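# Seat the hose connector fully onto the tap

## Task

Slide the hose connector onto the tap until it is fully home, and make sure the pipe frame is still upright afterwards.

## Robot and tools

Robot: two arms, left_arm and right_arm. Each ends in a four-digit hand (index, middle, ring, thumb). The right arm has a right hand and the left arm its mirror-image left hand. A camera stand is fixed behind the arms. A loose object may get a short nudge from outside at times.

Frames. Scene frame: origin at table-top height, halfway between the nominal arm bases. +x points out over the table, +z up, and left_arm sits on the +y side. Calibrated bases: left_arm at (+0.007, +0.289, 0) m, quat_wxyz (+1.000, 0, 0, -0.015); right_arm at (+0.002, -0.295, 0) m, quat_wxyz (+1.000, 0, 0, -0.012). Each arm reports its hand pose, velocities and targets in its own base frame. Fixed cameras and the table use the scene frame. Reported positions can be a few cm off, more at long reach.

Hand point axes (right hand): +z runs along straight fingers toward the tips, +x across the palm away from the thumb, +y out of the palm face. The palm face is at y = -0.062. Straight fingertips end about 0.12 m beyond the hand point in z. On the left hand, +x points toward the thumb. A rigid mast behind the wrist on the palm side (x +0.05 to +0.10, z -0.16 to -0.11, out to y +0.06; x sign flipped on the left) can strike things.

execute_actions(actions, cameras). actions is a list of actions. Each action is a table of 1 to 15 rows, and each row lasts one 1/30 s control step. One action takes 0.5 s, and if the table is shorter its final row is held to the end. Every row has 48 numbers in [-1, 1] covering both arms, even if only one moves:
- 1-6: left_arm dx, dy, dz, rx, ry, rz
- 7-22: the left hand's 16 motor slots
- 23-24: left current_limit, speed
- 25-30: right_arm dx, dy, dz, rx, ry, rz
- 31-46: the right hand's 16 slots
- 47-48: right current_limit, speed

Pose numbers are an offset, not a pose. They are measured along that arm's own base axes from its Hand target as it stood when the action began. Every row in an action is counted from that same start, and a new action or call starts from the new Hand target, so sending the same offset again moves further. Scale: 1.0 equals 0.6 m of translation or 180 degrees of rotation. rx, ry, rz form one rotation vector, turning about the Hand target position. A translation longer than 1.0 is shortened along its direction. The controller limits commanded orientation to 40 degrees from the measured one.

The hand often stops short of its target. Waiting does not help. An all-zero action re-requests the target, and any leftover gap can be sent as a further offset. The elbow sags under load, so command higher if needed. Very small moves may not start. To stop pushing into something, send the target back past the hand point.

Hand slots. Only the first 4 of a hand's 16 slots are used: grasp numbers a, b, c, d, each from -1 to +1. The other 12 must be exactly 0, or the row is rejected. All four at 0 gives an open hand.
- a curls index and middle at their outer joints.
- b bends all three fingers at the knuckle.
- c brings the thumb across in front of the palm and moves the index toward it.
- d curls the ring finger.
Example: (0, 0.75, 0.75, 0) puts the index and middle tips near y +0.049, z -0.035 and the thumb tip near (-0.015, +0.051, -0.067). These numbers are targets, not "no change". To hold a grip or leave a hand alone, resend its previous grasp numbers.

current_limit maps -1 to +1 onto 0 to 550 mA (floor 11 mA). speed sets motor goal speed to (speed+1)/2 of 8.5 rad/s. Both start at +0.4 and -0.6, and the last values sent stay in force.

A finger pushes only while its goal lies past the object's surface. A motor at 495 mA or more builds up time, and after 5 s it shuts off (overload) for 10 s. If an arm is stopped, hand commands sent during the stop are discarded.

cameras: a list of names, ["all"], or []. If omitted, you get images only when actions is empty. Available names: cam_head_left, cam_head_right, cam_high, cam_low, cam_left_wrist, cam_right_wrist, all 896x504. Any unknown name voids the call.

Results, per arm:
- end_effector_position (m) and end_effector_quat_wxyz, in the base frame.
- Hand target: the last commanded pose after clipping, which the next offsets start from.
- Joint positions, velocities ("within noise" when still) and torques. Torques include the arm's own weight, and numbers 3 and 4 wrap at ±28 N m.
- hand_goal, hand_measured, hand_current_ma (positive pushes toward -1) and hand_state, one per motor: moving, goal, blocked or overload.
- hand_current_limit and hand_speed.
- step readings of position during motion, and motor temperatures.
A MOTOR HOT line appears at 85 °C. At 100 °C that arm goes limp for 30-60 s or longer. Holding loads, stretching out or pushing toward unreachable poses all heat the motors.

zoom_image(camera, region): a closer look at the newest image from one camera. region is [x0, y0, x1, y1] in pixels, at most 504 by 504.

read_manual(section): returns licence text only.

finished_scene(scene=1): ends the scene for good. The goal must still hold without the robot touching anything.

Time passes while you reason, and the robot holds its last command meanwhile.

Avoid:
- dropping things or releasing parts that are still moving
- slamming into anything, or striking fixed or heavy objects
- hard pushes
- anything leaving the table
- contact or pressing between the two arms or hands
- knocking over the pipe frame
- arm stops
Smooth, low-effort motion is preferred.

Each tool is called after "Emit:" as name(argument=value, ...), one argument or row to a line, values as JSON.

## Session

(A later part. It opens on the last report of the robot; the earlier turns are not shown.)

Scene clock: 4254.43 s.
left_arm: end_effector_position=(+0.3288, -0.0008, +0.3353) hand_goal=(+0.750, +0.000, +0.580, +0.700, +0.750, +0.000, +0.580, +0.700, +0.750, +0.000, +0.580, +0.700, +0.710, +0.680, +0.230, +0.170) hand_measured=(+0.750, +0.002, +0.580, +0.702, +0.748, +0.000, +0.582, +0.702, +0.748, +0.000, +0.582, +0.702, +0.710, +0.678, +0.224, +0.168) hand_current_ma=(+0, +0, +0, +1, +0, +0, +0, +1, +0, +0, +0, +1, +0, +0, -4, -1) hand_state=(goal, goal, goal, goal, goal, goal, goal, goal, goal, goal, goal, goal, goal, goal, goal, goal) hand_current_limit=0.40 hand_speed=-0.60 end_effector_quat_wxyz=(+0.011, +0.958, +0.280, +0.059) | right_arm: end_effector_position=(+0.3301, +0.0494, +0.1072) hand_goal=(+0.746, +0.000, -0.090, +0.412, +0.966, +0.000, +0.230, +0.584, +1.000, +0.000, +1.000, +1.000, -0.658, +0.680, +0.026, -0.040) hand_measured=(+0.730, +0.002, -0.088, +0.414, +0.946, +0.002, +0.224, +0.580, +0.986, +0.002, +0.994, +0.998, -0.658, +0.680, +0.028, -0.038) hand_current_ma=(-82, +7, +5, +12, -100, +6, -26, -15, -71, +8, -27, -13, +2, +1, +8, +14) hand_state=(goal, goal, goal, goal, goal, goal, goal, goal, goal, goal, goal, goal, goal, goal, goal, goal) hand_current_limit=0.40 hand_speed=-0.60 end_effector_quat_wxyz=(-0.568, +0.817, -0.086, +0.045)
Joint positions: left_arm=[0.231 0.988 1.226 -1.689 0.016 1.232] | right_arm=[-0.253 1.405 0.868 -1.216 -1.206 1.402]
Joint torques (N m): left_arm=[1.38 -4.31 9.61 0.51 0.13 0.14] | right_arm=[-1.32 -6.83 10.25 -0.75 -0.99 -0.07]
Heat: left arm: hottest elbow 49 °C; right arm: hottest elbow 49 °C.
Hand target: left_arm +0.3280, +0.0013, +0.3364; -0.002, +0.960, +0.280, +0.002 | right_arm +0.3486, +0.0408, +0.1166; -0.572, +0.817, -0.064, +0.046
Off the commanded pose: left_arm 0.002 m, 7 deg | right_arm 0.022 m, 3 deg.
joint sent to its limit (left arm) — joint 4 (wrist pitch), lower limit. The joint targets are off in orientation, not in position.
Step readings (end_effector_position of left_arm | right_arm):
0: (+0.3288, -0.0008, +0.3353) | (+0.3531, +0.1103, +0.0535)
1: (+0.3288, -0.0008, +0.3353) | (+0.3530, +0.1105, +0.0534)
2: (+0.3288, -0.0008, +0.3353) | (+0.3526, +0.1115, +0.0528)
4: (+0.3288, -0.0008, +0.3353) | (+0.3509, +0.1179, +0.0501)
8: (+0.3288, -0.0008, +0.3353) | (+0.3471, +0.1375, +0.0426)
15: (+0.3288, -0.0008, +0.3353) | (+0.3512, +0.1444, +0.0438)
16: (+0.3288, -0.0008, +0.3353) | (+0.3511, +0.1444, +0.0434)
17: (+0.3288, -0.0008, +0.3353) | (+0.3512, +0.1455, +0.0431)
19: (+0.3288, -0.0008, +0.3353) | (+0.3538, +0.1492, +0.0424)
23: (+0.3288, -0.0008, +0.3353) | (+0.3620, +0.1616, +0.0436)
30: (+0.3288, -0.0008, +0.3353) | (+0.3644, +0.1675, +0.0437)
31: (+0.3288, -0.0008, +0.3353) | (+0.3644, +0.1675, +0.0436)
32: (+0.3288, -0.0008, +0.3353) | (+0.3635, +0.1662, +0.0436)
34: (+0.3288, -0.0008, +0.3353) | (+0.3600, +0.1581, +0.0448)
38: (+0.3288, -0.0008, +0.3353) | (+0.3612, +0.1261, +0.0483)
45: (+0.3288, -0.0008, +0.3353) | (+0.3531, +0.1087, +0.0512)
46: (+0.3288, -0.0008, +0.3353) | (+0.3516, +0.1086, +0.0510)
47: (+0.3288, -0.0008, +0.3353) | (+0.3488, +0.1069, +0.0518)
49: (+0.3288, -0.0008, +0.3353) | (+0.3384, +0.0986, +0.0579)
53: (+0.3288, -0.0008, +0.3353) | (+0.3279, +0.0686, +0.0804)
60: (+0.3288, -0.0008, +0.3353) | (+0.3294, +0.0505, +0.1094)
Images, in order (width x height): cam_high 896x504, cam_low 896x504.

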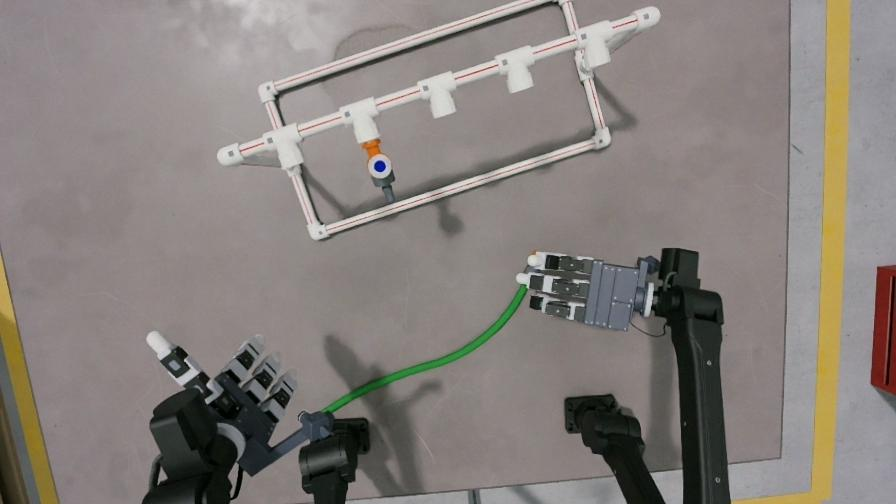

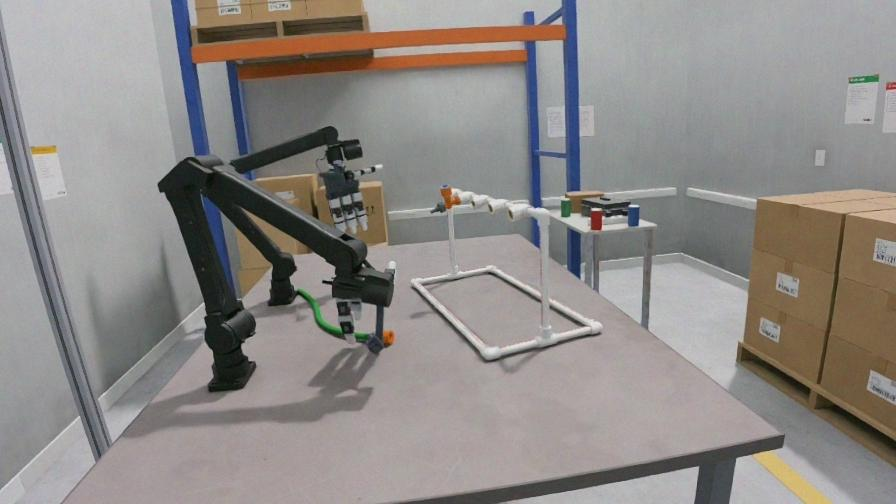

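Emit:
execute_actions(
  actions=[
    [[0,0,0,0,0,0,0,0,0,0,0,0,0,0,0,0,0,0,0,0,0,0,0.4,-0.6,-0.02,-0.08,0.03,0,0,0,0.25,-0.25,0.82,-0.8,0,0,0,0,0,0,0,0,0,0,0,0,0.4,-0.6]],
  ],
  cameras=["cam_high","cam_low"],
)

Emit:
zoom_image(
  camera="cam_high",
  region=[460, 200, 640, 340],
)

Scene clock: 4260.80 s.
left_arm: end_effector_position=(+0.3288, -0.0008, +0.3353) hand_goal=(+0.750, +0.000, +0.580, +0.700, +0.750, +0.000, +0.580, +0.700, +0.750, +0.000, +0.580, +0.700, +0.710, +0.680, +0.230, +0.170) hand_measured=(+0.750, +0.002, +0.580, +0.702, +0.748, +0.000, +0.582, +0.702, +0.748, +0.000, +0.582, +0.702, +0.710, +0.678, +0.224, +0.168) hand_current_ma=(+0, +0, +0, +1, +0, +0, +0, +1, +0, +0, +0, +1, +0, +0, -4, -1) hand_state=(goal, goal, goal, goal, goal, goal, goal, goal, goal, goal, goal, goal, goal, goal, goal, goal) hand_current_limit=0.40 hand_speed=-0.60 end_effector_quat_wxyz=(+0.011, +0.958, +0.280, +0.059) | right_arm: end_effector_position=(+0.3219, +0.0012, +0.1270) hand_goal=(+0.746, +0.000, -0.090, +0.412, +0.966, +0.000, +0.230, +0.584, +1.000, +0.000, +1.000, +1.000, -0.658, +0.680, +0.026, -0.040) hand_measured=(+0.730, +0.002, -0.088, +0.414, +0.946, +0.002, +0.224, +0.580, +0.986, +0.002, +0.994, +0.998, -0.658, +0.680, +0.028, -0.038) hand_current_ma=(-82, +7, +5, +12, -100, +6, -26, -15, -71, +8, -27, -13, +2, +1, +7, +14) hand_state=(goal, goal, goal, goal, goal, goal, goal, goal, goal, goal, goal, goal, goal, goal, goal, goal) hand_current_limit=0.40 hand_speed=-0.60 end_effector_quat_wxyz=(-0.571, +0.817, -0.075, +0.039)
Joint positions: left_arm=[0.231 0.988 1.226 -1.689 0.016 1.232] | right_arm=[-0.392 1.484 0.979 -1.624 -1.151 0.996]
Joint torques (N m): left_arm=[1.38 -4.54 9.54 0.65 0.11 0.15] | right_arm=[-1.03 -7.36 9.61 -1.47 -0.79 -0.06]
Heat: left arm: hottest elbow 49 °C; right arm: hottest elbow 49 °C.
Hand target: left_arm +0.3280, +0.0013, +0.3364; -0.002, +0.960, +0.280, +0.002 | right_arm +0.3365, -0.0072, +0.1346; -0.572, +0.817, -0.064, +0.045
Off the commanded pose: left_arm 0.002 m, 7 deg | right_arm 0.019 m, 2 deg.
joint sent to its limit (left arm) — joint 4 (wrist pitch), lower limit. The joint targets are off in orientation, not in position.
Step readings (end_effector_position of left_arm | right_arm):
0: (+0.3288, -0.0008, +0.3353) | (+0.3302, +0.0494, +0.1072)
1: (+0.3288, -0.0008, +0.3353) | (+0.3300, +0.0492, +0.1072)
2: (+0.3288, -0.0008, +0.3353) | (+0.3283, +0.0462, +0.1077)
4: (+0.3288, -0.0008, +0.3353) | (+0.3214, +0.0382, +0.1118)
8: (+0.3288, -0.0008, +0.3353) | (+0.3165, +0.0135, +0.1232)
15: (+0.3288, -0.0008, +0.3353) | (+0.3204, +0.0011, +0.1297)
Images, in order (width x height): cam_high 896x504, cam_low 896x504.

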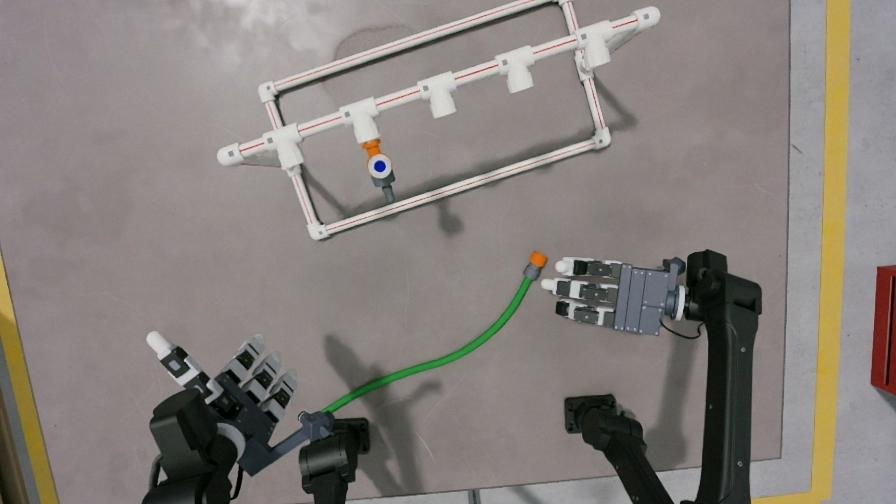

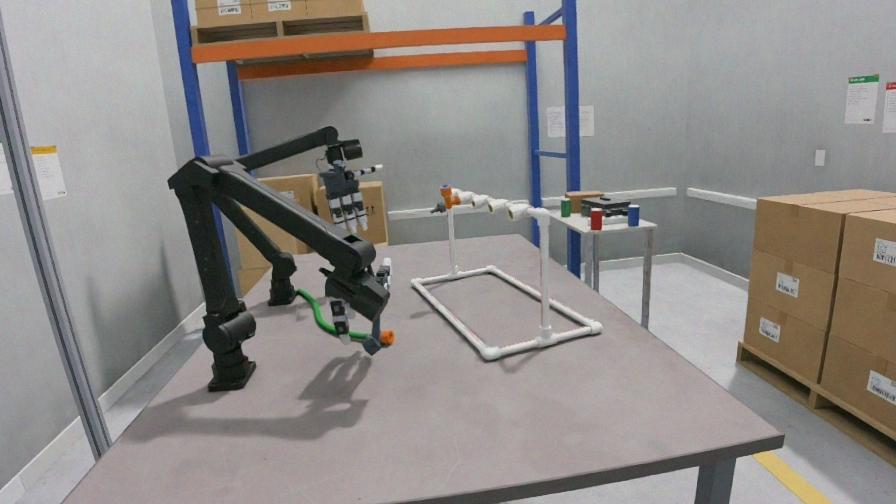

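Scaled by 2.800.

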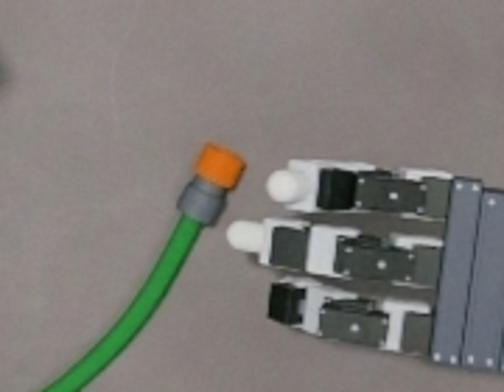

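Emit:
execute_actions(
  actions=[
    [[0,0,0,0,0,0,0,0,0,0,0,0,0,0,0,0,0,0,0,0,0,0,0.4,-0.6,0.04,0.12,-0.02,0,0,0.0,0.25,-0.4,0.82,-0.8,0,0,0,0,0,0,0,0,0,0,0,0,0.4,-0.6]],
    [[0,0,0,0,0,0,0,0,0,0,0,0,0,0,0,0,0,0,0,0,0,0,0.4,-0.6,0.05,0.135,-0.05,0,0,0.0,0.25,-0.4,0.82,-0.8,0,0,0,0,0,0,0,0,0,0,0,0,0.4,-0.6]],
    [[0,0,0,0,0,0,0,0,0,0,0,0,0,0,0,0,0,0,0,0,0,0,0.4,-0.6,0.0,0.0,-0.065,0,0,0.0,0.25,-0.4,0.82,-0.8,0,0,0,0,0,0,0,0,0,0,0,0,0.4,-0.6]],
  ],
  cameras=["cam_high","cam_low"],
)

Emit:
zoom_image(
  camera="cam_low",
  region=[310, 250, 450, 380],
)

Emit:
zoom_image(
  camera="cam_high",
  region=[460, 200, 640, 340],
)

Scene clock: 4304.00 s.
left_arm: end_effector_position=(+0.3288, -0.0008, +0.3353) hand_goal=(+0.750, +0.000, +0.580, +0.700, +0.750, +0.000, +0.580, +0.700, +0.750, +0.000, +0.580, +0.700, +0.710, +0.680, +0.230, +0.170) hand_measured=(+0.750, +0.002, +0.580, +0.702, +0.748, +0.000, +0.582, +0.702, +0.748, +0.000, +0.582, +0.702, +0.710, +0.678, +0.224, +0.168) hand_current_ma=(+0, +0, +0, +1, +0, +0, +0, +1, +0, +0, +0, +1, +0, +0, -4, -1) hand_state=(goal, goal, goal, goal, goal, goal, goal, goal, goal, goal, goal, goal, goal, goal, goal, goal) hand_current_limit=0.40 hand_speed=-0.60 end_effector_quat_wxyz=(+0.011, +0.958, +0.280, +0.059) | right_arm: end_effector_position=(+0.3922, +0.1426, +0.0548) hand_goal=(+0.948, +0.000, -0.136, +0.382, +1.000, +0.000, +0.260, +0.584, +1.000, +0.000, +1.000, +1.000, -0.658, +0.680, +0.026, -0.070) hand_measured=(+0.928, +0.002, -0.136, +0.384, +0.976, +0.002, +0.254, +0.580, +0.986, +0.002, +0.994, +0.998, -0.658, +0.680, +0.028, -0.068) hand_current_ma=(-108, +6, +3, +12, -120, +6, -32, -15, -71, +8, -27, -13, +2, +1, +7, +15) hand_state=(blocked, goal, goal, goal, blocked, goal, goal, goal, goal, goal, goal, goal, goal, goal, goal, goal) hand_current_limit=0.40 hand_speed=-0.60 end_effector_quat_wxyz=(-0.572, +0.817, -0.063, +0.043)
Joint positions: left_arm=[0.231 0.988 1.226 -1.689 0.016 1.232] | right_arm=[0.018 1.532 0.816 -0.419 -1.184 2.039]
Joint torques (N m): left_arm=[1.44 -4.25 9.54 0.49 0.15 0.13] | right_arm=[-0.09 -9.76 6.12 1.16 -0.89 0.11]
Heat: left arm: hottest elbow 48 °C; right arm: hottest elbow 49 °C.
Hand target: left_arm +0.3280, +0.0013, +0.3364; -0.002, +0.960, +0.280, +0.002 | right_arm +0.3906, +0.1457, +0.0536; -0.572, +0.817, -0.064, +0.046
Off the commanded pose: left_arm 0.002 m, 7 deg | right_arm 0.004 m, 0 deg.
joint sent to its limit (left arm) — joint 4 (wrist pitch), lower limit. The joint targets are off in orientation, not in position.
Step readings (end_effector_position of left_arm | right_arm):
0: (+0.3288, -0.0008, +0.3353) | (+0.3219, +0.0011, +0.1270)
1: (+0.3288, -0.0008, +0.3353) | (+0.3221, +0.0013, +0.1272)
2: (+0.3288, -0.0008, +0.3353) | (+0.3245, +0.0035, +0.1278)
4: (+0.3288, -0.0008, +0.3353) | (+0.3361, +0.0151, +0.1288)
8: (+0.3288, -0.0008, +0.3353) | (+0.3499, +0.0494, +0.1266)
15: (+0.3288, -0.0008, +0.3353) | (+0.3622, +0.0649, +0.1212)
16: (+0.3288, -0.0008, +0.3353) | (+0.3638, +0.0646, +0.1207)
17: (+0.3288, -0.0008, +0.3353) | (+0.3668, +0.0673, +0.1205)
19: (+0.3288, -0.0008, +0.3353) | (+0.3762, +0.0799, +0.1203)
23: (+0.3288, -0.0008, +0.3353) | (+0.3848, +0.1221, +0.1118)
30: (+0.3288, -0.0008, +0.3353) | (+0.3937, +0.1459, +0.0953)
31: (+0.3288, -0.0008, +0.3353) | (+0.3951, +0.1454, +0.0931)
32: (+0.3288, -0.0008, +0.3353) | (+0.3963, +0.1450, +0.0902)
34: (+0.3288, -0.0008, +0.3353) | (+0.3976, +0.1440, +0.0821)
38: (+0.3288, -0.0008, +0.3353) | (+0.3932, +0.1423, +0.0659)
45: (+0.3288, -0.0008, +0.3353) | (+0.3934, +0.1419, +0.0562)
Images, in order (width x height): cam_high 896x504, cam_low 896x504.

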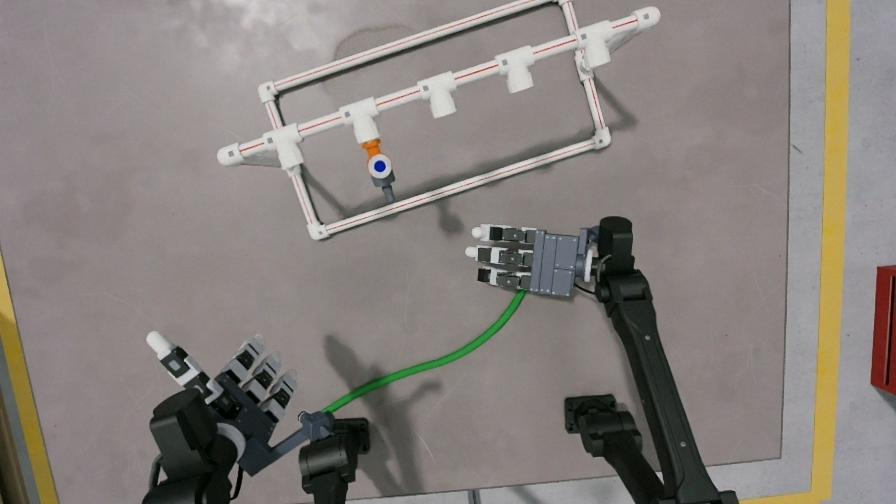

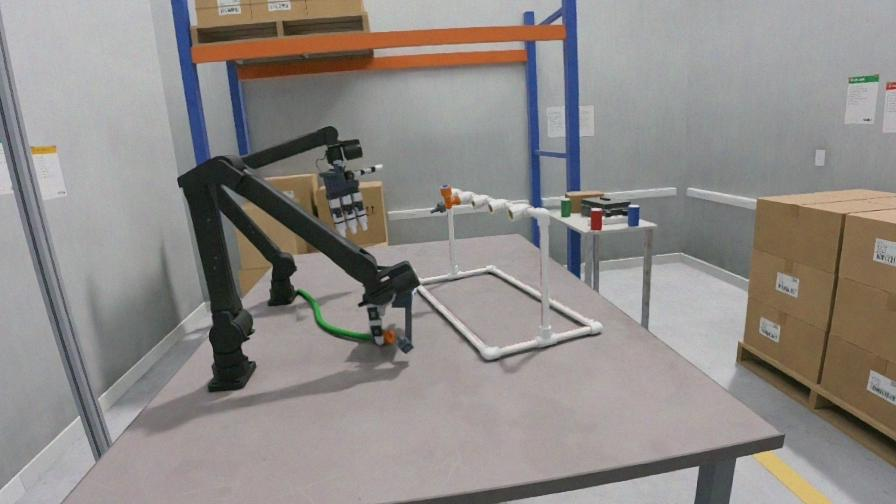

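Scaled by 3.600.

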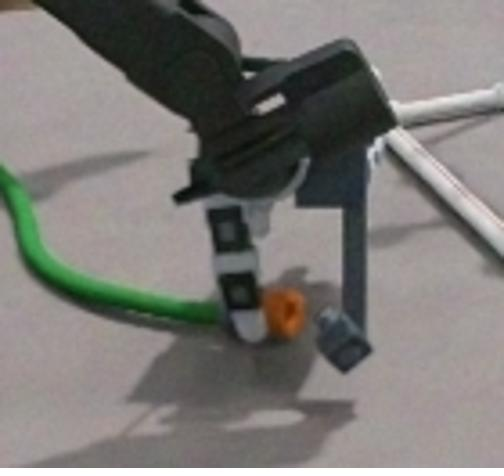

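Scaled by 2.800.

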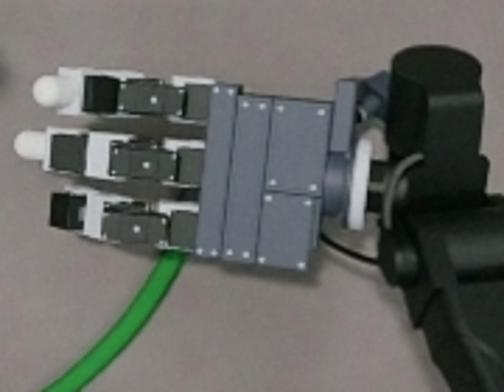

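Emit:
execute_actions(
  actions=[
    [[0,0,0,0,0,0,0,0,0,0,0,0,0,0,0,0,0,0,0,0,0,0,0.4,-0.6,0.038,0.045,0.0,0,0,0.015,0.25,-0.4,0.82,-0.8,0,0,0,0,0,0,0,0,0,0,0,0,0.4,-0.6]],
    [[0,0,0,0,0,0,0,0,0,0,0,0,0,0,0,0,0,0,0,0,0,0,0.4,-0.6,0.03,0.05,0.0,0,0,0.015,0.25,-0.4,0.82,-0.8,0,0,0,0,0,0,0,0,0,0,0,0,0.4,-0.6]],
    [[0,0,0,0,0,0,0,0,0,0,0,0,0,0,0,0,0,0,0,0,0,0,0.4,-0.6,-0.01,-0.10,0.02,0,0,0,0.25,-0.4,0.82,-0.8,0,0,0,0,0,0,0,0,0,0,0,0,0.4,-0.6]],
    [[0,0,0,0,0,0,0,0,0,0,0,0,0,0,0,0,0,0,0,0,0,0,0.4,-0.6,-0.01,-0.12,0.09,0,0,0,0.25,-0.4,0.82,-0.8,0,0,0,0,0,0,0,0,0,0,0,0,0.4,-0.6]],
  ],
  cameras=["cam_high","cam_low"],
)

Emit:
zoom_image(
  camera="cam_high",
  region=[440, 180, 620, 320],
)

Scene clock: 4320.20 s.
left_arm: end_effector_position=(+0.3288, -0.0008, +0.3353) hand_goal=(+0.750, +0.000, +0.580, +0.700, +0.750, +0.000, +0.580, +0.700, +0.750, +0.000, +0.580, +0.700, +0.710, +0.680, +0.230, +0.170) hand_measured=(+0.750, +0.002, +0.580, +0.702, +0.748, +0.000, +0.582, +0.702, +0.748, +0.000, +0.582, +0.702, +0.710, +0.678, +0.224, +0.168) hand_current_ma=(+0, +0, +0, +1, +0, +0, +0, +1, +0, +0, +0, +1, +0, +0, -4, -1) hand_state=(goal, goal, goal, goal, goal, goal, goal, goal, goal, goal, goal, goal, goal, goal, goal, goal) hand_current_limit=0.40 hand_speed=-0.60 end_effector_quat_wxyz=(+0.011, +0.958, +0.280, +0.059) | right_arm: end_effector_position=(+0.4011, +0.0722, +0.1114) hand_goal=(+0.948, +0.000, -0.136, +0.382, +1.000, +0.000, +0.260, +0.584, +1.000, +0.000, +1.000, +1.000, -0.658, +0.680, +0.026, -0.070) hand_measured=(+0.928, +0.002, -0.136, +0.384, +0.978, +0.002, +0.254, +0.580, +0.986, +0.002, +0.994, +0.998, -0.658, +0.680, +0.028, -0.068) hand_current_ma=(-106, +6, +3, +12, -120, +6, -31, -15, -71, +8, -27, -13, -2, +2, +8, +14) hand_state=(blocked, goal, goal, goal, blocked, goal, goal, goal, goal, goal, goal, goal, goal, goal, goal, goal) hand_current_limit=0.40 hand_speed=-0.60 end_effector_quat_wxyz=(-0.571, +0.819, -0.048, +0.019)
Joint positions: left_arm=[0.231 0.988 1.226 -1.689 0.016 1.232] | right_arm=[-0.15 1.584 1.081 -1.219 -1.211 1.434]
Joint torques (N m): left_arm=[1.44 -4.6 9.54 0.53 0.12 0.13] | right_arm=[-0.38 -9.41 10.47 -0.69 -1.08 -0.09]
Heat: left arm: hottest elbow 48 °C; right arm: hottest elbow 48 °C.
Hand target: left_arm +0.3280, +0.0013, +0.3364; -0.002, +0.960, +0.280, +0.002 | right_arm +0.4193, +0.0708, +0.1196; -0.573, +0.819, -0.025, +0.018
Off the commanded pose: left_arm 0.002 m, 7 deg | right_arm 0.020 m, 3 deg.
joint sent to its limit (left arm) — joint 4 (wrist pitch), lower limit. The joint targets are off in orientation, not in position.
Step readings (end_effector_position of left_arm | right_arm):
0: (+0.3288, -0.0008, +0.3353) | (+0.3922, +0.1426, +0.0548)
1: (+0.3288, -0.0008, +0.3353) | (+0.3921, +0.1428, +0.0548)
2: (+0.3288, -0.0008, +0.3353) | (+0.3919, +0.1441, +0.0548)
4: (+0.3288, -0.0008, +0.3353) | (+0.3918, +0.1476, +0.0537)
8: (+0.3288, -0.0008, +0.3353) | (+0.3889, +0.1620, +0.0481)
15: (+0.3288, -0.0008, +0.3353) | (+0.3886, +0.1684, +0.0442)
16: (+0.3288, -0.0008, +0.3353) | (+0.3888, +0.1684, +0.0443)
17: (+0.3288, -0.0008, +0.3353) | (+0.3897, +0.1697, +0.0446)
19: (+0.3288, -0.0008, +0.3353) | (+0.3950, +0.1739, +0.0455)
23: (+0.3288, -0.0008, +0.3353) | (+0.4089, +0.1897, +0.0475)
30: (+0.3288, -0.0008, +0.3353) | (+0.4128, +0.1974, +0.0478)
31: (+0.3288, -0.0008, +0.3353) | (+0.4126, +0.1974, +0.0476)
32: (+0.3288, -0.0008, +0.3353) | (+0.4112, +0.1957, +0.0477)
34: (+0.3288, -0.0008, +0.3353) | (+0.4058, +0.1894, +0.0481)
38: (+0.3288, -0.0008, +0.3353) | (+0.4039, +0.1591, +0.0460)
45: (+0.3288, -0.0008, +0.3353) | (+0.4011, +0.1404, +0.0467)
46: (+0.3288, -0.0008, +0.3353) | (+0.4012, +0.1402, +0.0474)
47: (+0.3288, -0.0008, +0.3353) | (+0.4002, +0.1383, +0.0495)
49: (+0.3288, -0.0008, +0.3353) | (+0.3940, +0.1308, +0.0565)
53: (+0.3288, -0.0008, +0.3353) | (+0.3895, +0.0967, +0.0810)
60: (+0.3288, -0.0008, +0.3353) | (+0.4012, +0.0729, +0.1132)
Images, in order (width x height): cam_high 896x504, cam_low 896x504.

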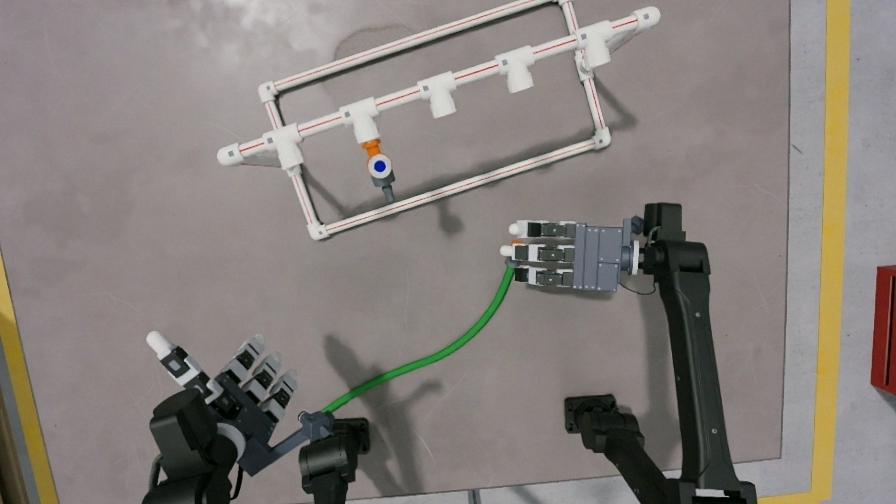

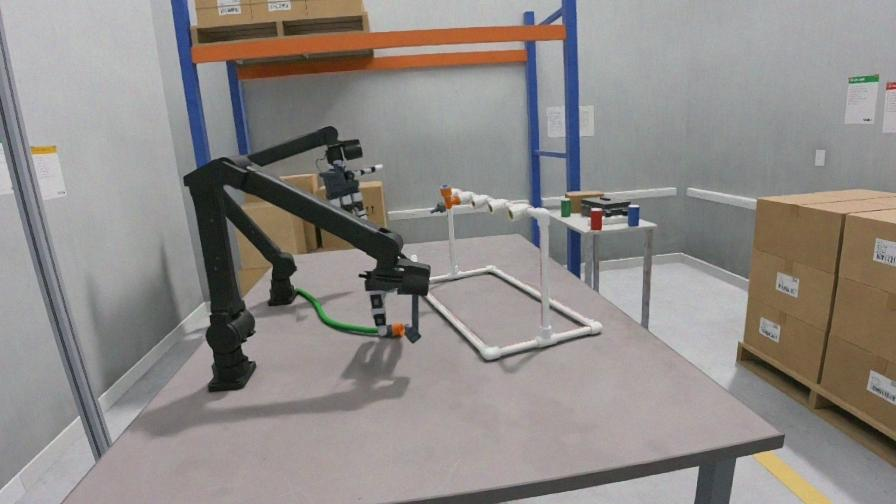

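Scaled by 2.800.

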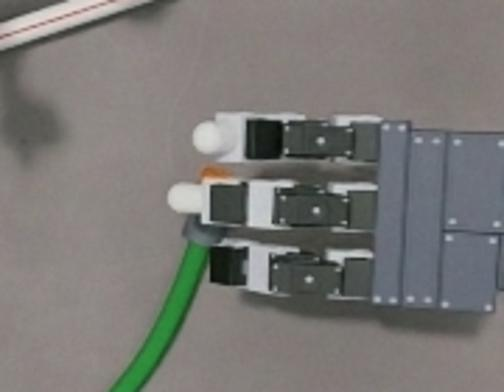

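Emit:
execute_actions(
  actions=[
    [[0,0,0,0,0,0,0,0,0,0,0,0,0,0,0,0,0,0,0,0,0,0,0.4,-0.6,0,-0.13,0.01,0,0,0,0.25,-0.4,0.82,-0.8,0,0,0,0,0,0,0,0,0,0,0,0,0.4,-0.6]],
  ],
  cameras=["cam_high","cam_low"],
)

Scene clock: 4365.40 s.
left_arm: end_effector_position=(+0.3288, -0.0008, +0.3353) hand_goal=(+0.750, +0.000, +0.580, +0.700, +0.750, +0.000, +0.580, +0.700, +0.750, +0.000, +0.580, +0.700, +0.710, +0.680, +0.230, +0.170) hand_measured=(+0.750, +0.002, +0.580, +0.702, +0.748, +0.000, +0.582, +0.702, +0.748, +0.000, +0.582, +0.702, +0.710, +0.678, +0.224, +0.168) hand_current_ma=(+0, +0, +0, +1, +0, +0, +0, +1, +0, +0, +0, +1, +0, +0, -4, -1) hand_state=(goal, goal, goal, goal, goal, goal, goal, goal, goal, goal, goal, goal, goal, goal, goal, goal) hand_current_limit=0.40 hand_speed=-0.60 end_effector_quat_wxyz=(+0.011, +0.958, +0.280, +0.059) | right_arm: end_effector_position=(+0.4043, -0.0054, +0.1200) hand_goal=(+0.948, +0.000, -0.136, +0.382, +1.000, +0.000, +0.260, +0.584, +1.000, +0.000, +1.000, +1.000, -0.658, +0.680, +0.026, -0.070) hand_measured=(+0.928, +0.002, -0.136, +0.384, +0.978, +0.002, +0.254, +0.580, +0.986, +0.002, +0.994, +0.998, -0.658, +0.680, +0.028, -0.068) hand_current_ma=(-106, +6, +3, +12, -120, +6, -31, -15, -71, +8, -27, -13, -2, +2, +7, +14) hand_state=(blocked, goal, goal, goal, blocked, goal, goal, goal, goal, goal, goal, goal, goal, goal, goal, goal) hand_current_limit=0.40 hand_speed=-0.60 end_effector_quat_wxyz=(-0.571, +0.820, -0.044, +0.019)
Joint positions: left_arm=[0.231 0.988 1.226 -1.689 0.016 1.232] | right_arm=[-0.324 1.705 1.231 -1.66 -1.147 0.985]
Joint torques (N m): left_arm=[1.38 -4.31 9.59 0.64 0.13 0.14] | right_arm=[-0.03 -10.46 9.74 -1.48 -0.78 -0.07]
Heat: left arm: hottest elbow 47 °C; right arm: hottest elbow 50 °C.
Hand target: left_arm +0.3280, +0.0013, +0.3364; -0.002, +0.960, +0.280, +0.002 | right_arm +0.4193, -0.0073, +0.1256; -0.573, +0.819, -0.025, +0.019
Off the commanded pose: left_arm 0.002 m, 7 deg | right_arm 0.016 m, 2 deg.
joint sent to its limit (left arm) — joint 4 (wrist pitch), lower limit. The joint targets are off in orientation, not in position.
Step readings (end_effector_position of left_arm | right_arm):
0: (+0.3288, -0.0008, +0.3353) | (+0.4011, +0.0722, +0.1114)
1: (+0.3288, -0.0008, +0.3353) | (+0.4010, +0.0720, +0.1115)
2: (+0.3288, -0.0008, +0.3353) | (+0.3996, +0.0699, +0.1118)
4: (+0.3288, -0.0008, +0.3353) | (+0.3947, +0.0585, +0.1142)
8: (+0.3288, -0.0008, +0.3353) | (+0.3942, +0.0196, +0.1201)
15: (+0.3288, -0.0008, +0.3353) | (+0.4018, -0.0056, +0.1226)
Images, in order (width x height): cam_high 896x504, cam_low 896x504.

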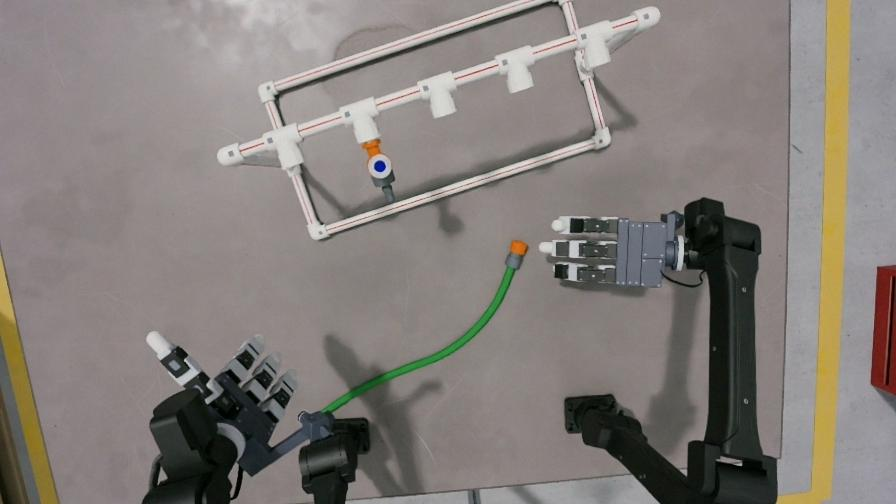

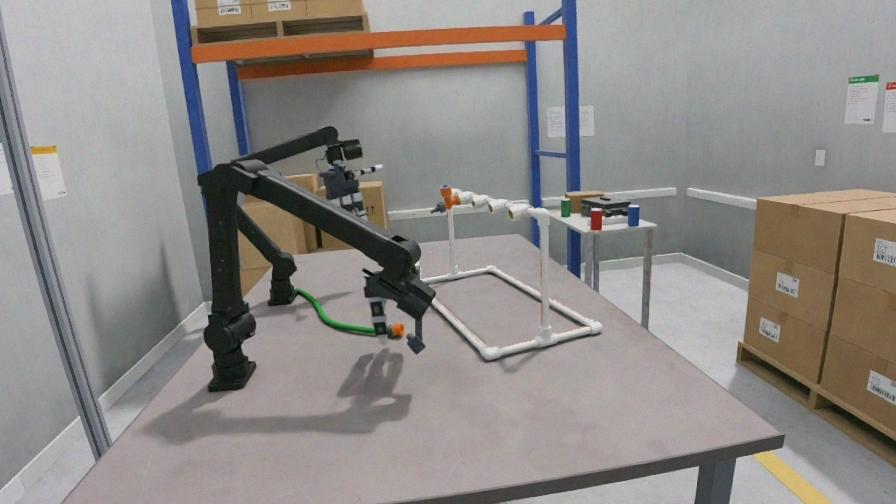

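Emit:
zoom_image(
  camera="cam_high",
  region=[470, 210, 590, 290],
)

Scaled by 4.200.

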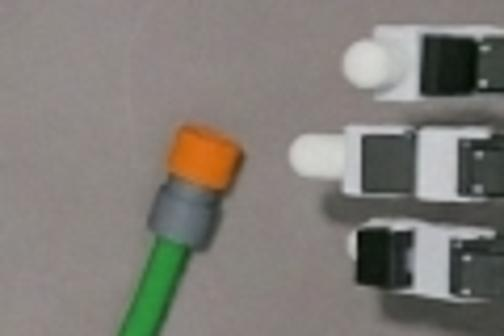

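Emit:
execute_actions(
  actions=[
    [[-0.04,-0.13,-0.01,0,0,-0.1,0,0,0,0,0,0,0,0,0,0,0,0,0,0,0,0,0.4,-0.6,0,-0.1,0.01,0,0,0,0.25,-0.4,0.82,-0.8,0,0,0,0,0,0,0,0,0,0,0,0,0.4,-0.6]],
    [[-0.04,-0.13,-0.01,0,0,-0.1,0,0,0,0,0,0,0,0,0,0,0,0,0,0,0,0,0.4,-0.6,0,0,0,0,0,0,0.25,-0.4,0.82,-0.8,0,0,0,0,0,0,0,0,0,0,0,0,0.4,-0.6]],
    [[-0.04,-0.13,-0.01,0,0,-0.1,0,0,0,0,0,0,0,0,0,0,0,0,0,0,0,0,0.4,-0.6,0,0,0,0,0,0,0.25,-0.4,0.82,-0.8,0,0,0,0,0,0,0,0,0,0,0,0,0.4,-0.6]],
  ],
  cameras=["cam_high","cam_low"],
)

Scene clock: 4532.43 s.
left_arm: end_effector_position=(+0.2474, -0.2253, +0.2883) hand_goal=(+0.750, +0.000, +0.580, +0.700, +0.750, +0.000, +0.580, +0.700, +0.750, +0.000, +0.580, +0.700, +0.710, +0.680, +0.230, +0.170) hand_measured=(+0.748, +0.002, +0.580, +0.702, +0.750, +0.000, +0.582, +0.702, +0.750, +0.000, +0.582, +0.702, +0.710, +0.678, +0.224, +0.168) hand_current_ma=(+0, +0, +0, +1, +0, +0, +0, +1, +0, +0, +0, +1, +0, +0, -4, -1) hand_state=(goal, goal, goal, goal, goal, goal, goal, goal, goal, goal, goal, goal, goal, goal, goal, goal) hand_current_limit=0.40 hand_speed=-0.60 end_effector_quat_wxyz=(+0.000, +0.984, -0.176, -0.014) | right_arm: end_effector_position=(+0.4048, -0.0633, +0.1242) hand_goal=(+0.948, +0.000, -0.136, +0.382, +1.000, +0.000, +0.260, +0.584, +1.000, +0.000, +1.000, +1.000, -0.658, +0.680, +0.026, -0.070) hand_measured=(+0.928, +0.002, -0.136, +0.384, +0.978, +0.002, +0.254, +0.580, +0.986, +0.002, +0.994, +0.998, -0.658, +0.680, +0.028, -0.068) hand_current_ma=(-103, +6, +3, +12, -118, +6, -30, -15, -71, +8, -27, -13, -2, +2, +7, +14) hand_state=(goal, goal, goal, goal, blocked, goal, goal, goal, goal, goal, goal, goal, goal, goal, goal, goal) hand_current_limit=0.40 hand_speed=-0.60 end_effector_quat_wxyz=(-0.542, +0.837, -0.064, +0.046)
Joint positions: left_arm=[-0.487 1.116 1.209 -1.689 0.009 1.438] | right_arm=[-0.434 1.705 1.271 -1.679 -1.074 0.962]
Joint torques (N m): left_arm=[-0.21 -6.83 14.61 0.14 -0.05 0.13] | right_arm=[-0.09 -10.81 9.92 -1.5 -0.75 -0.07]
Heat: left arm: hottest elbow 47 °C; right arm: hottest elbow 51 °C.
Hand target: left_arm +0.2560, -0.2328, +0.3185; -0.001, +0.982, -0.187, +0.002 | right_arm +0.4192, -0.0673, +0.1316; -0.573, +0.819, -0.026, +0.018
Off the commanded pose: left_arm 0.032 m, 2 deg | right_arm 0.017 m, 7 deg.
joint sent to its limit (left arm) — joint 4 (wrist pitch), lower limit. The joint targets still meet the commanded pose.
joint sent to its limit (right arm) — joint 4 (wrist pitch), lower limit. The joint targets are off in orientation, not in position.
Step readings (end_effector_position of left_arm | right_arm):
0: (+0.3288, -0.0008, +0.3353) | (+0.4044, -0.0054, +0.1200)
1: (+0.3287, -0.0008, +0.3353) | (+0.4042, -0.0055, +0.1199)
2: (+0.3281, -0.0033, +0.3352) | (+0.4033, -0.0076, +0.1194)
4: (+0.3255, -0.0161, +0.3341) | (+0.4014, -0.0160, +0.1186)
8: (+0.3147, -0.0558, +0.3310) | (+0.4023, -0.0444, +0.1208)
15: (+0.3098, -0.0722, +0.3312) | (+0.4051, -0.0635, +0.1240)
16: (+0.3097, -0.0727, +0.3312) | (+0.4050, -0.0635, +0.1241)
17: (+0.3084, -0.0757, +0.3307) | (+0.4048, -0.0634, +0.1241)
19: (+0.3024, -0.0922, +0.3303) | (+0.4048, -0.0634, +0.1242)
23: (+0.2840, -0.1355, +0.3300) | (+0.4048, -0.0633, +0.1242)
30: (+0.2804, -0.1514, +0.3236) | (+0.4048, -0.0633, +0.1242)
31: (+0.2807, -0.1519, +0.3228) | (+0.4048, -0.0633, +0.1242)
32: (+0.2797, -0.1543, +0.3210) | (+0.4048, -0.0633, +0.1242)
34: (+0.2720, -0.1697, +0.3169) | (+0.4048, -0.0633, +0.1242)
38: (+0.2499, -0.2114, +0.3031) | (+0.4048, -0.0633, +0.1242)
45: (+0.2474, -0.2254, +0.2884) | (+0.4048, -0.0633, +0.1242)
Images, in order (width x height): cam_high 896x504, cam_low 896x504.

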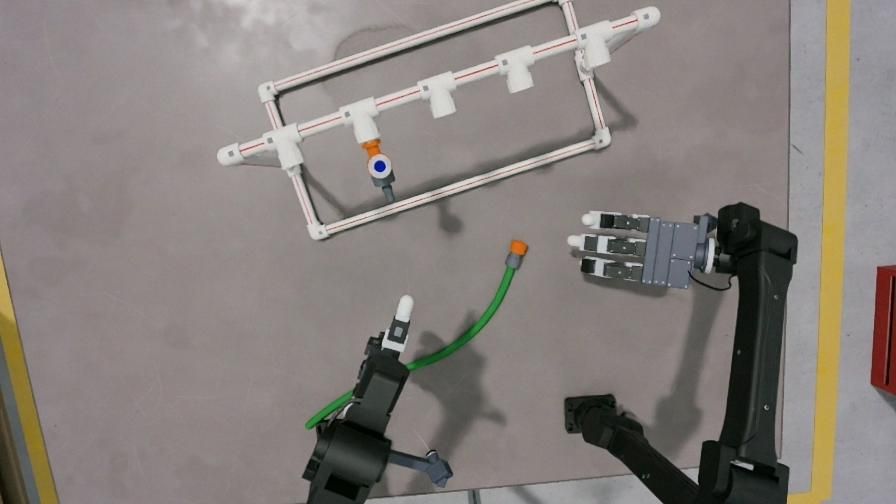

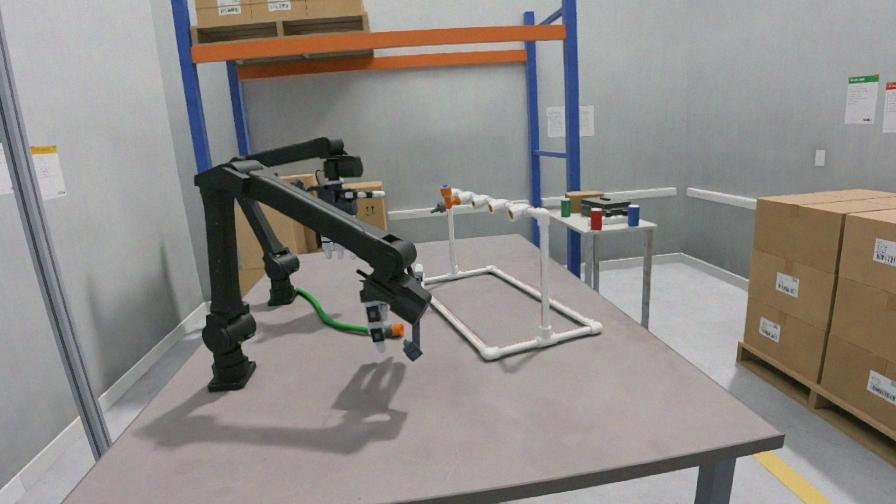

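Emit:
execute_actions(
  actions=[
    [[0,-0.13,-0.02,0,0,-0.111,0,0,0,0,0,0,0,0,0,0,0,0,0,0,0,0,0.4,-0.6,0,0,0,0,0,0,0.25,-0.4,0.82,-0.8,0,0,0,0,0,0,0,0,0,0,0,0,0.4,-0.6]],
    [[0,0,-0.1,0,0,0,0,0,0,0,0,0,0,0,0,0,0,0,0,0,0,0,0.4,-0.6,0,0,0,0,0,0,0.25,-0.4,0.82,-0.8,0,0,0,0,0,0,0,0,0,0,0,0,0.4,-0.6]],
  ],
  cameras=["cam_high","cam_low","cam_head_left"],
)

Scene clock: 4553.40 s.
left_arm: end_effector_position=(+0.2575, -0.3112, +0.2470) hand_goal=(+0.750, +0.000, +0.580, +0.700, +0.750, +0.000, +0.580, +0.700, +0.750, +0.000, +0.580, +0.700, +0.710, +0.680, +0.230, +0.170) hand_measured=(+0.748, +0.002, +0.580, +0.702, +0.748, +0.000, +0.582, +0.702, +0.750, +0.000, +0.582, +0.702, +0.710, +0.678, +0.224, +0.168) hand_current_ma=(+0, +0, +0, +1, +0, +0, +0, +1, +0, +0, +0, +1, +0, +0, -4, -1) hand_state=(goal, goal, goal, goal, goal, goal, goal, goal, goal, goal, goal, goal, goal, goal, goal, goal) hand_current_limit=0.40 hand_speed=-0.60 end_effector_quat_wxyz=(-0.002, +0.938, -0.346, -0.002) | right_arm: end_effector_position=(+0.4048, -0.0633, +0.1242) hand_goal=(+0.948, +0.000, -0.136, +0.382, +1.000, +0.000, +0.260, +0.584, +1.000, +0.000, +1.000, +1.000, -0.658, +0.680, +0.026, -0.070) hand_measured=(+0.928, +0.002, -0.136, +0.384, +0.978, +0.002, +0.254, +0.580, +0.986, +0.002, +0.994, +0.998, -0.658, +0.680, +0.028, -0.068) hand_current_ma=(-103, +6, +3, +12, -118, +6, -30, -15, -71, +8, -27, -13, -2, +2, +7, +14) hand_state=(goal, goal, goal, goal, blocked, goal, goal, goal, goal, goal, goal, goal, goal, goal, goal, goal) hand_current_limit=0.40 hand_speed=-0.60 end_effector_quat_wxyz=(-0.542, +0.837, -0.064, +0.046)
Joint positions: left_arm=[-0.665 1.324 1.273 -1.525 -0.003 1.611] | right_arm=[-0.434 1.705 1.271 -1.679 -1.074 0.962]
Joint torques (N m): left_arm=[0.56 -9.7 8.69 0.77 0.03 0.21] | right_arm=[-0.15 -10.87 9.91 -1.5 -0.75 -0.07]
Heat: left arm: hottest elbow 50 °C; right arm: hottest elbow 50 °C.
Hand target: left_arm +0.2560, -0.3108, +0.2465; +0.000, +0.935, -0.354, +0.002 | right_arm +0.4192, -0.0673, +0.1316; -0.573, +0.819, -0.026, +0.018
Off the commanded pose: left_arm 0.002 m, 1 deg | right_arm 0.017 m, 7 deg.
joint sent to its limit (right arm) — joint 4 (wrist pitch), lower limit. The joint targets are off in orientation, not in position.
Step readings (end_effector_position of left_arm | right_arm):
0: (+0.2474, -0.2253, +0.2883) | (+0.4048, -0.0633, +0.1242)
1: (+0.2472, -0.2255, +0.2885) | (+0.4048, -0.0633, +0.1242)
2: (+0.2464, -0.2273, +0.2885) | (+0.4048, -0.0633, +0.1242)
4: (+0.2442, -0.2408, +0.2905) | (+0.4048, -0.0633, +0.1242)
8: (+0.2428, -0.2852, +0.2870) | (+0.4048, -0.0633, +0.1242)
15: (+0.2451, -0.3015, +0.2692) | (+0.4048, -0.0633, +0.1242)
16: (+0.2449, -0.3013, +0.2691) | (+0.4048, -0.0633, +0.1242)
17: (+0.2458, -0.3020, +0.2694) | (+0.4048, -0.0633, +0.1242)
19: (+0.2521, -0.3068, +0.2689) | (+0.4048, -0.0633, +0.1242)
23: (+0.2587, -0.3120, +0.2573) | (+0.4048, -0.0633, +0.1242)
30: (+0.2569, -0.3107, +0.2469) | (+0.4048, -0.0633, +0.1242)
Images, in order (width x height): cam_head_left 896x504, cam_high 896x504, cam_low 896x504.

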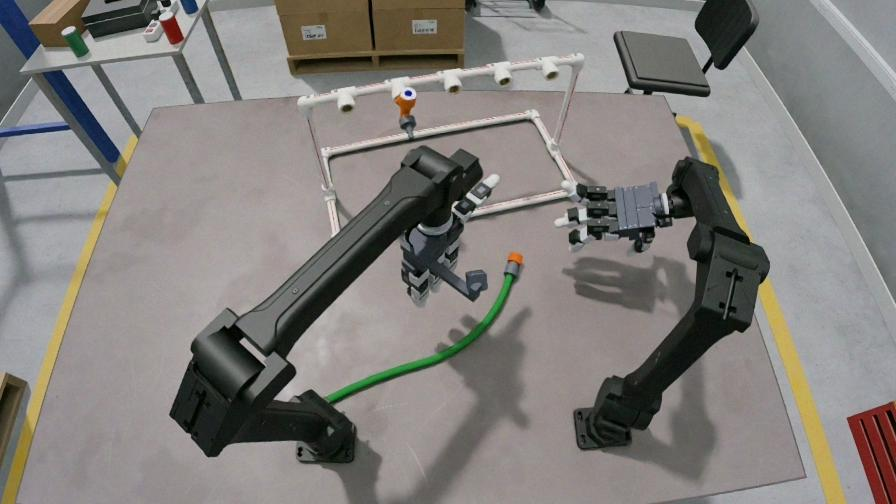

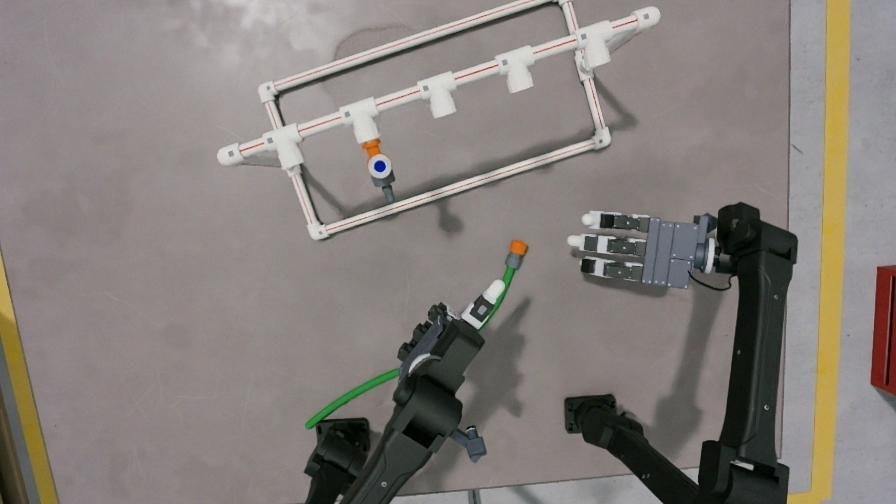

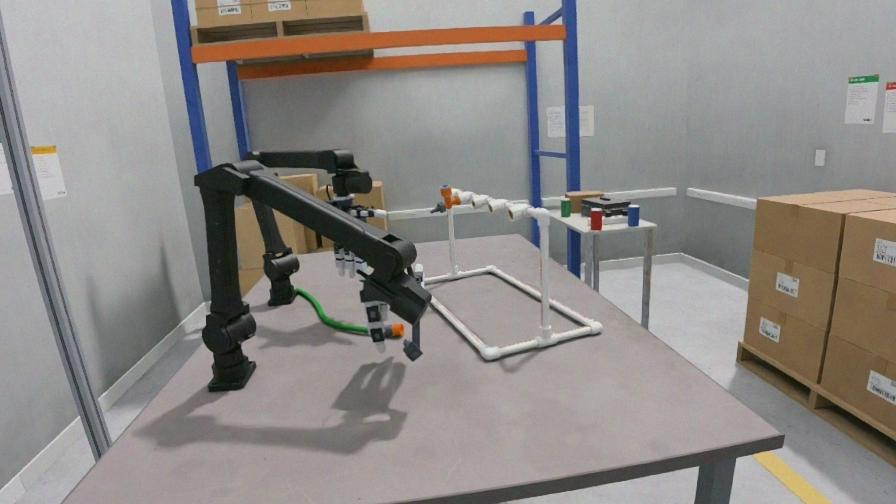

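Emit:
execute_actions(
  actions=[
    [[0,0,-0.11,0,0,0,0,0,0,0,0,0,0,0,0,0,0,0,0,0,0,0,0.4,-0.6,0,0,0,0,0,0,0.25,-0.4,0.82,-0.8,0,0,0,0,0,0,0,0,0,0,0,0,0.4,-0.6]],
  ],
  cameras=["cam_low"],
)

Emit:
zoom_image(
  camera="cam_low",
  region=[290, 200, 450, 360],
)

Scene clock: 4563.73 s.
left_arm: end_effector_position=(+0.2564, -0.3103, +0.1793) hand_goal=(+0.750, +0.000, +0.580, +0.700, +0.750, +0.000, +0.580, +0.700, +0.750, +0.000, +0.580, +0.700, +0.710, +0.680, +0.230, +0.170) hand_measured=(+0.748, +0.002, +0.580, +0.702, +0.748, +0.000, +0.582, +0.702, +0.750, +0.000, +0.582, +0.702, +0.710, +0.678, +0.224, +0.168) hand_current_ma=(+0, +0, +0, +1, +0, +0, +0, +1, +0, +0, +0, +1, +0, +0, -4, -1) hand_state=(goal, goal, goal, goal, goal, goal, goal, goal, goal, goal, goal, goal, goal, goal, goal, goal) hand_current_limit=0.40 hand_speed=-0.60 end_effector_quat_wxyz=(-0.003, +0.938, -0.346, -0.004) | right_arm: end_effector_position=(+0.4048, -0.0633, +0.1242) hand_goal=(+0.948, +0.000, -0.136, +0.382, +1.000, +0.000, +0.260, +0.584, +1.000, +0.000, +1.000, +1.000, -0.658, +0.680, +0.026, -0.070) hand_measured=(+0.928, +0.002, -0.136, +0.384, +0.978, +0.002, +0.254, +0.580, +0.986, +0.002, +0.994, +0.998, -0.658, +0.680, +0.028, -0.068) hand_current_ma=(-103, +6, +3, +12, -118, +6, -30, -15, -71, +8, -27, -13, -2, +2, +7, +14) hand_state=(goal, goal, goal, goal, blocked, goal, goal, goal, goal, goal, goal, goal, goal, goal, goal, goal) hand_current_limit=0.40 hand_speed=-0.60 end_effector_quat_wxyz=(-0.542, +0.837, -0.064, +0.046)
Joint positions: left_arm=[-0.665 1.349 1.117 -1.349 -0.003 1.612] | right_arm=[-0.434 1.705 1.271 -1.679 -1.074 0.962]
Joint torques (N m): left_arm=[0.44 -9.99 8.76 0.68 0.05 0.17] | right_arm=[-0.09 -10.81 9.92 -1.47 -0.75 -0.07]
Heat: left arm: hottest elbow 50 °C; right arm: hottest elbow 50 °C.
Hand target: left_arm +0.2559, -0.3108, +0.1804; +0.000, +0.935, -0.354, +0.002 | right_arm +0.4192, -0.0673, +0.1316; -0.573, +0.819, -0.026, +0.018
Off the commanded pose: left_arm 0.001 m, 1 deg | right_arm 0.017 m, 7 deg.
joint sent to its limit (right arm) — joint 4 (wrist pitch), lower limit. The joint targets are off in orientation, not in position.
Step readings (end_effector_position of left_arm | right_arm):
0: (+0.2576, -0.3113, +0.2470) | (+0.4048, -0.0633, +0.1242)
1: (+0.2575, -0.3112, +0.2464) | (+0.4048, -0.0633, +0.1242)
2: (+0.2584, -0.3119, +0.2437) | (+0.4048, -0.0633, +0.1242)
4: (+0.2592, -0.3125, +0.2298) | (+0.4048, -0.0633, +0.1242)
8: (+0.2526, -0.3073, +0.1941) | (+0.4048, -0.0633, +0.1242)
15: (+0.2556, -0.3097, +0.1792) | (+0.4048, -0.0633, +0.1242)
Images, in order (width x height): cam_low 896x504.

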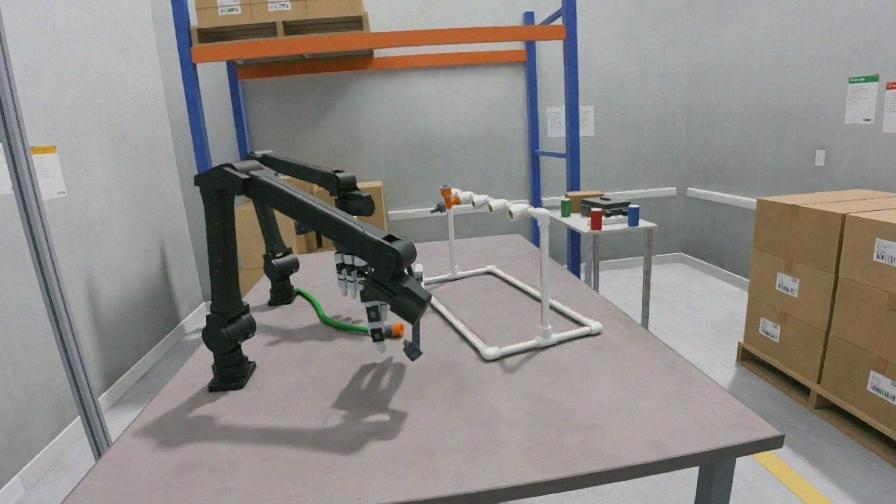

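Scaled by 3.150.

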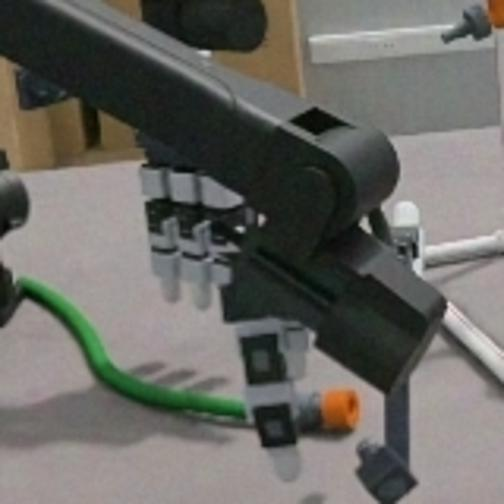

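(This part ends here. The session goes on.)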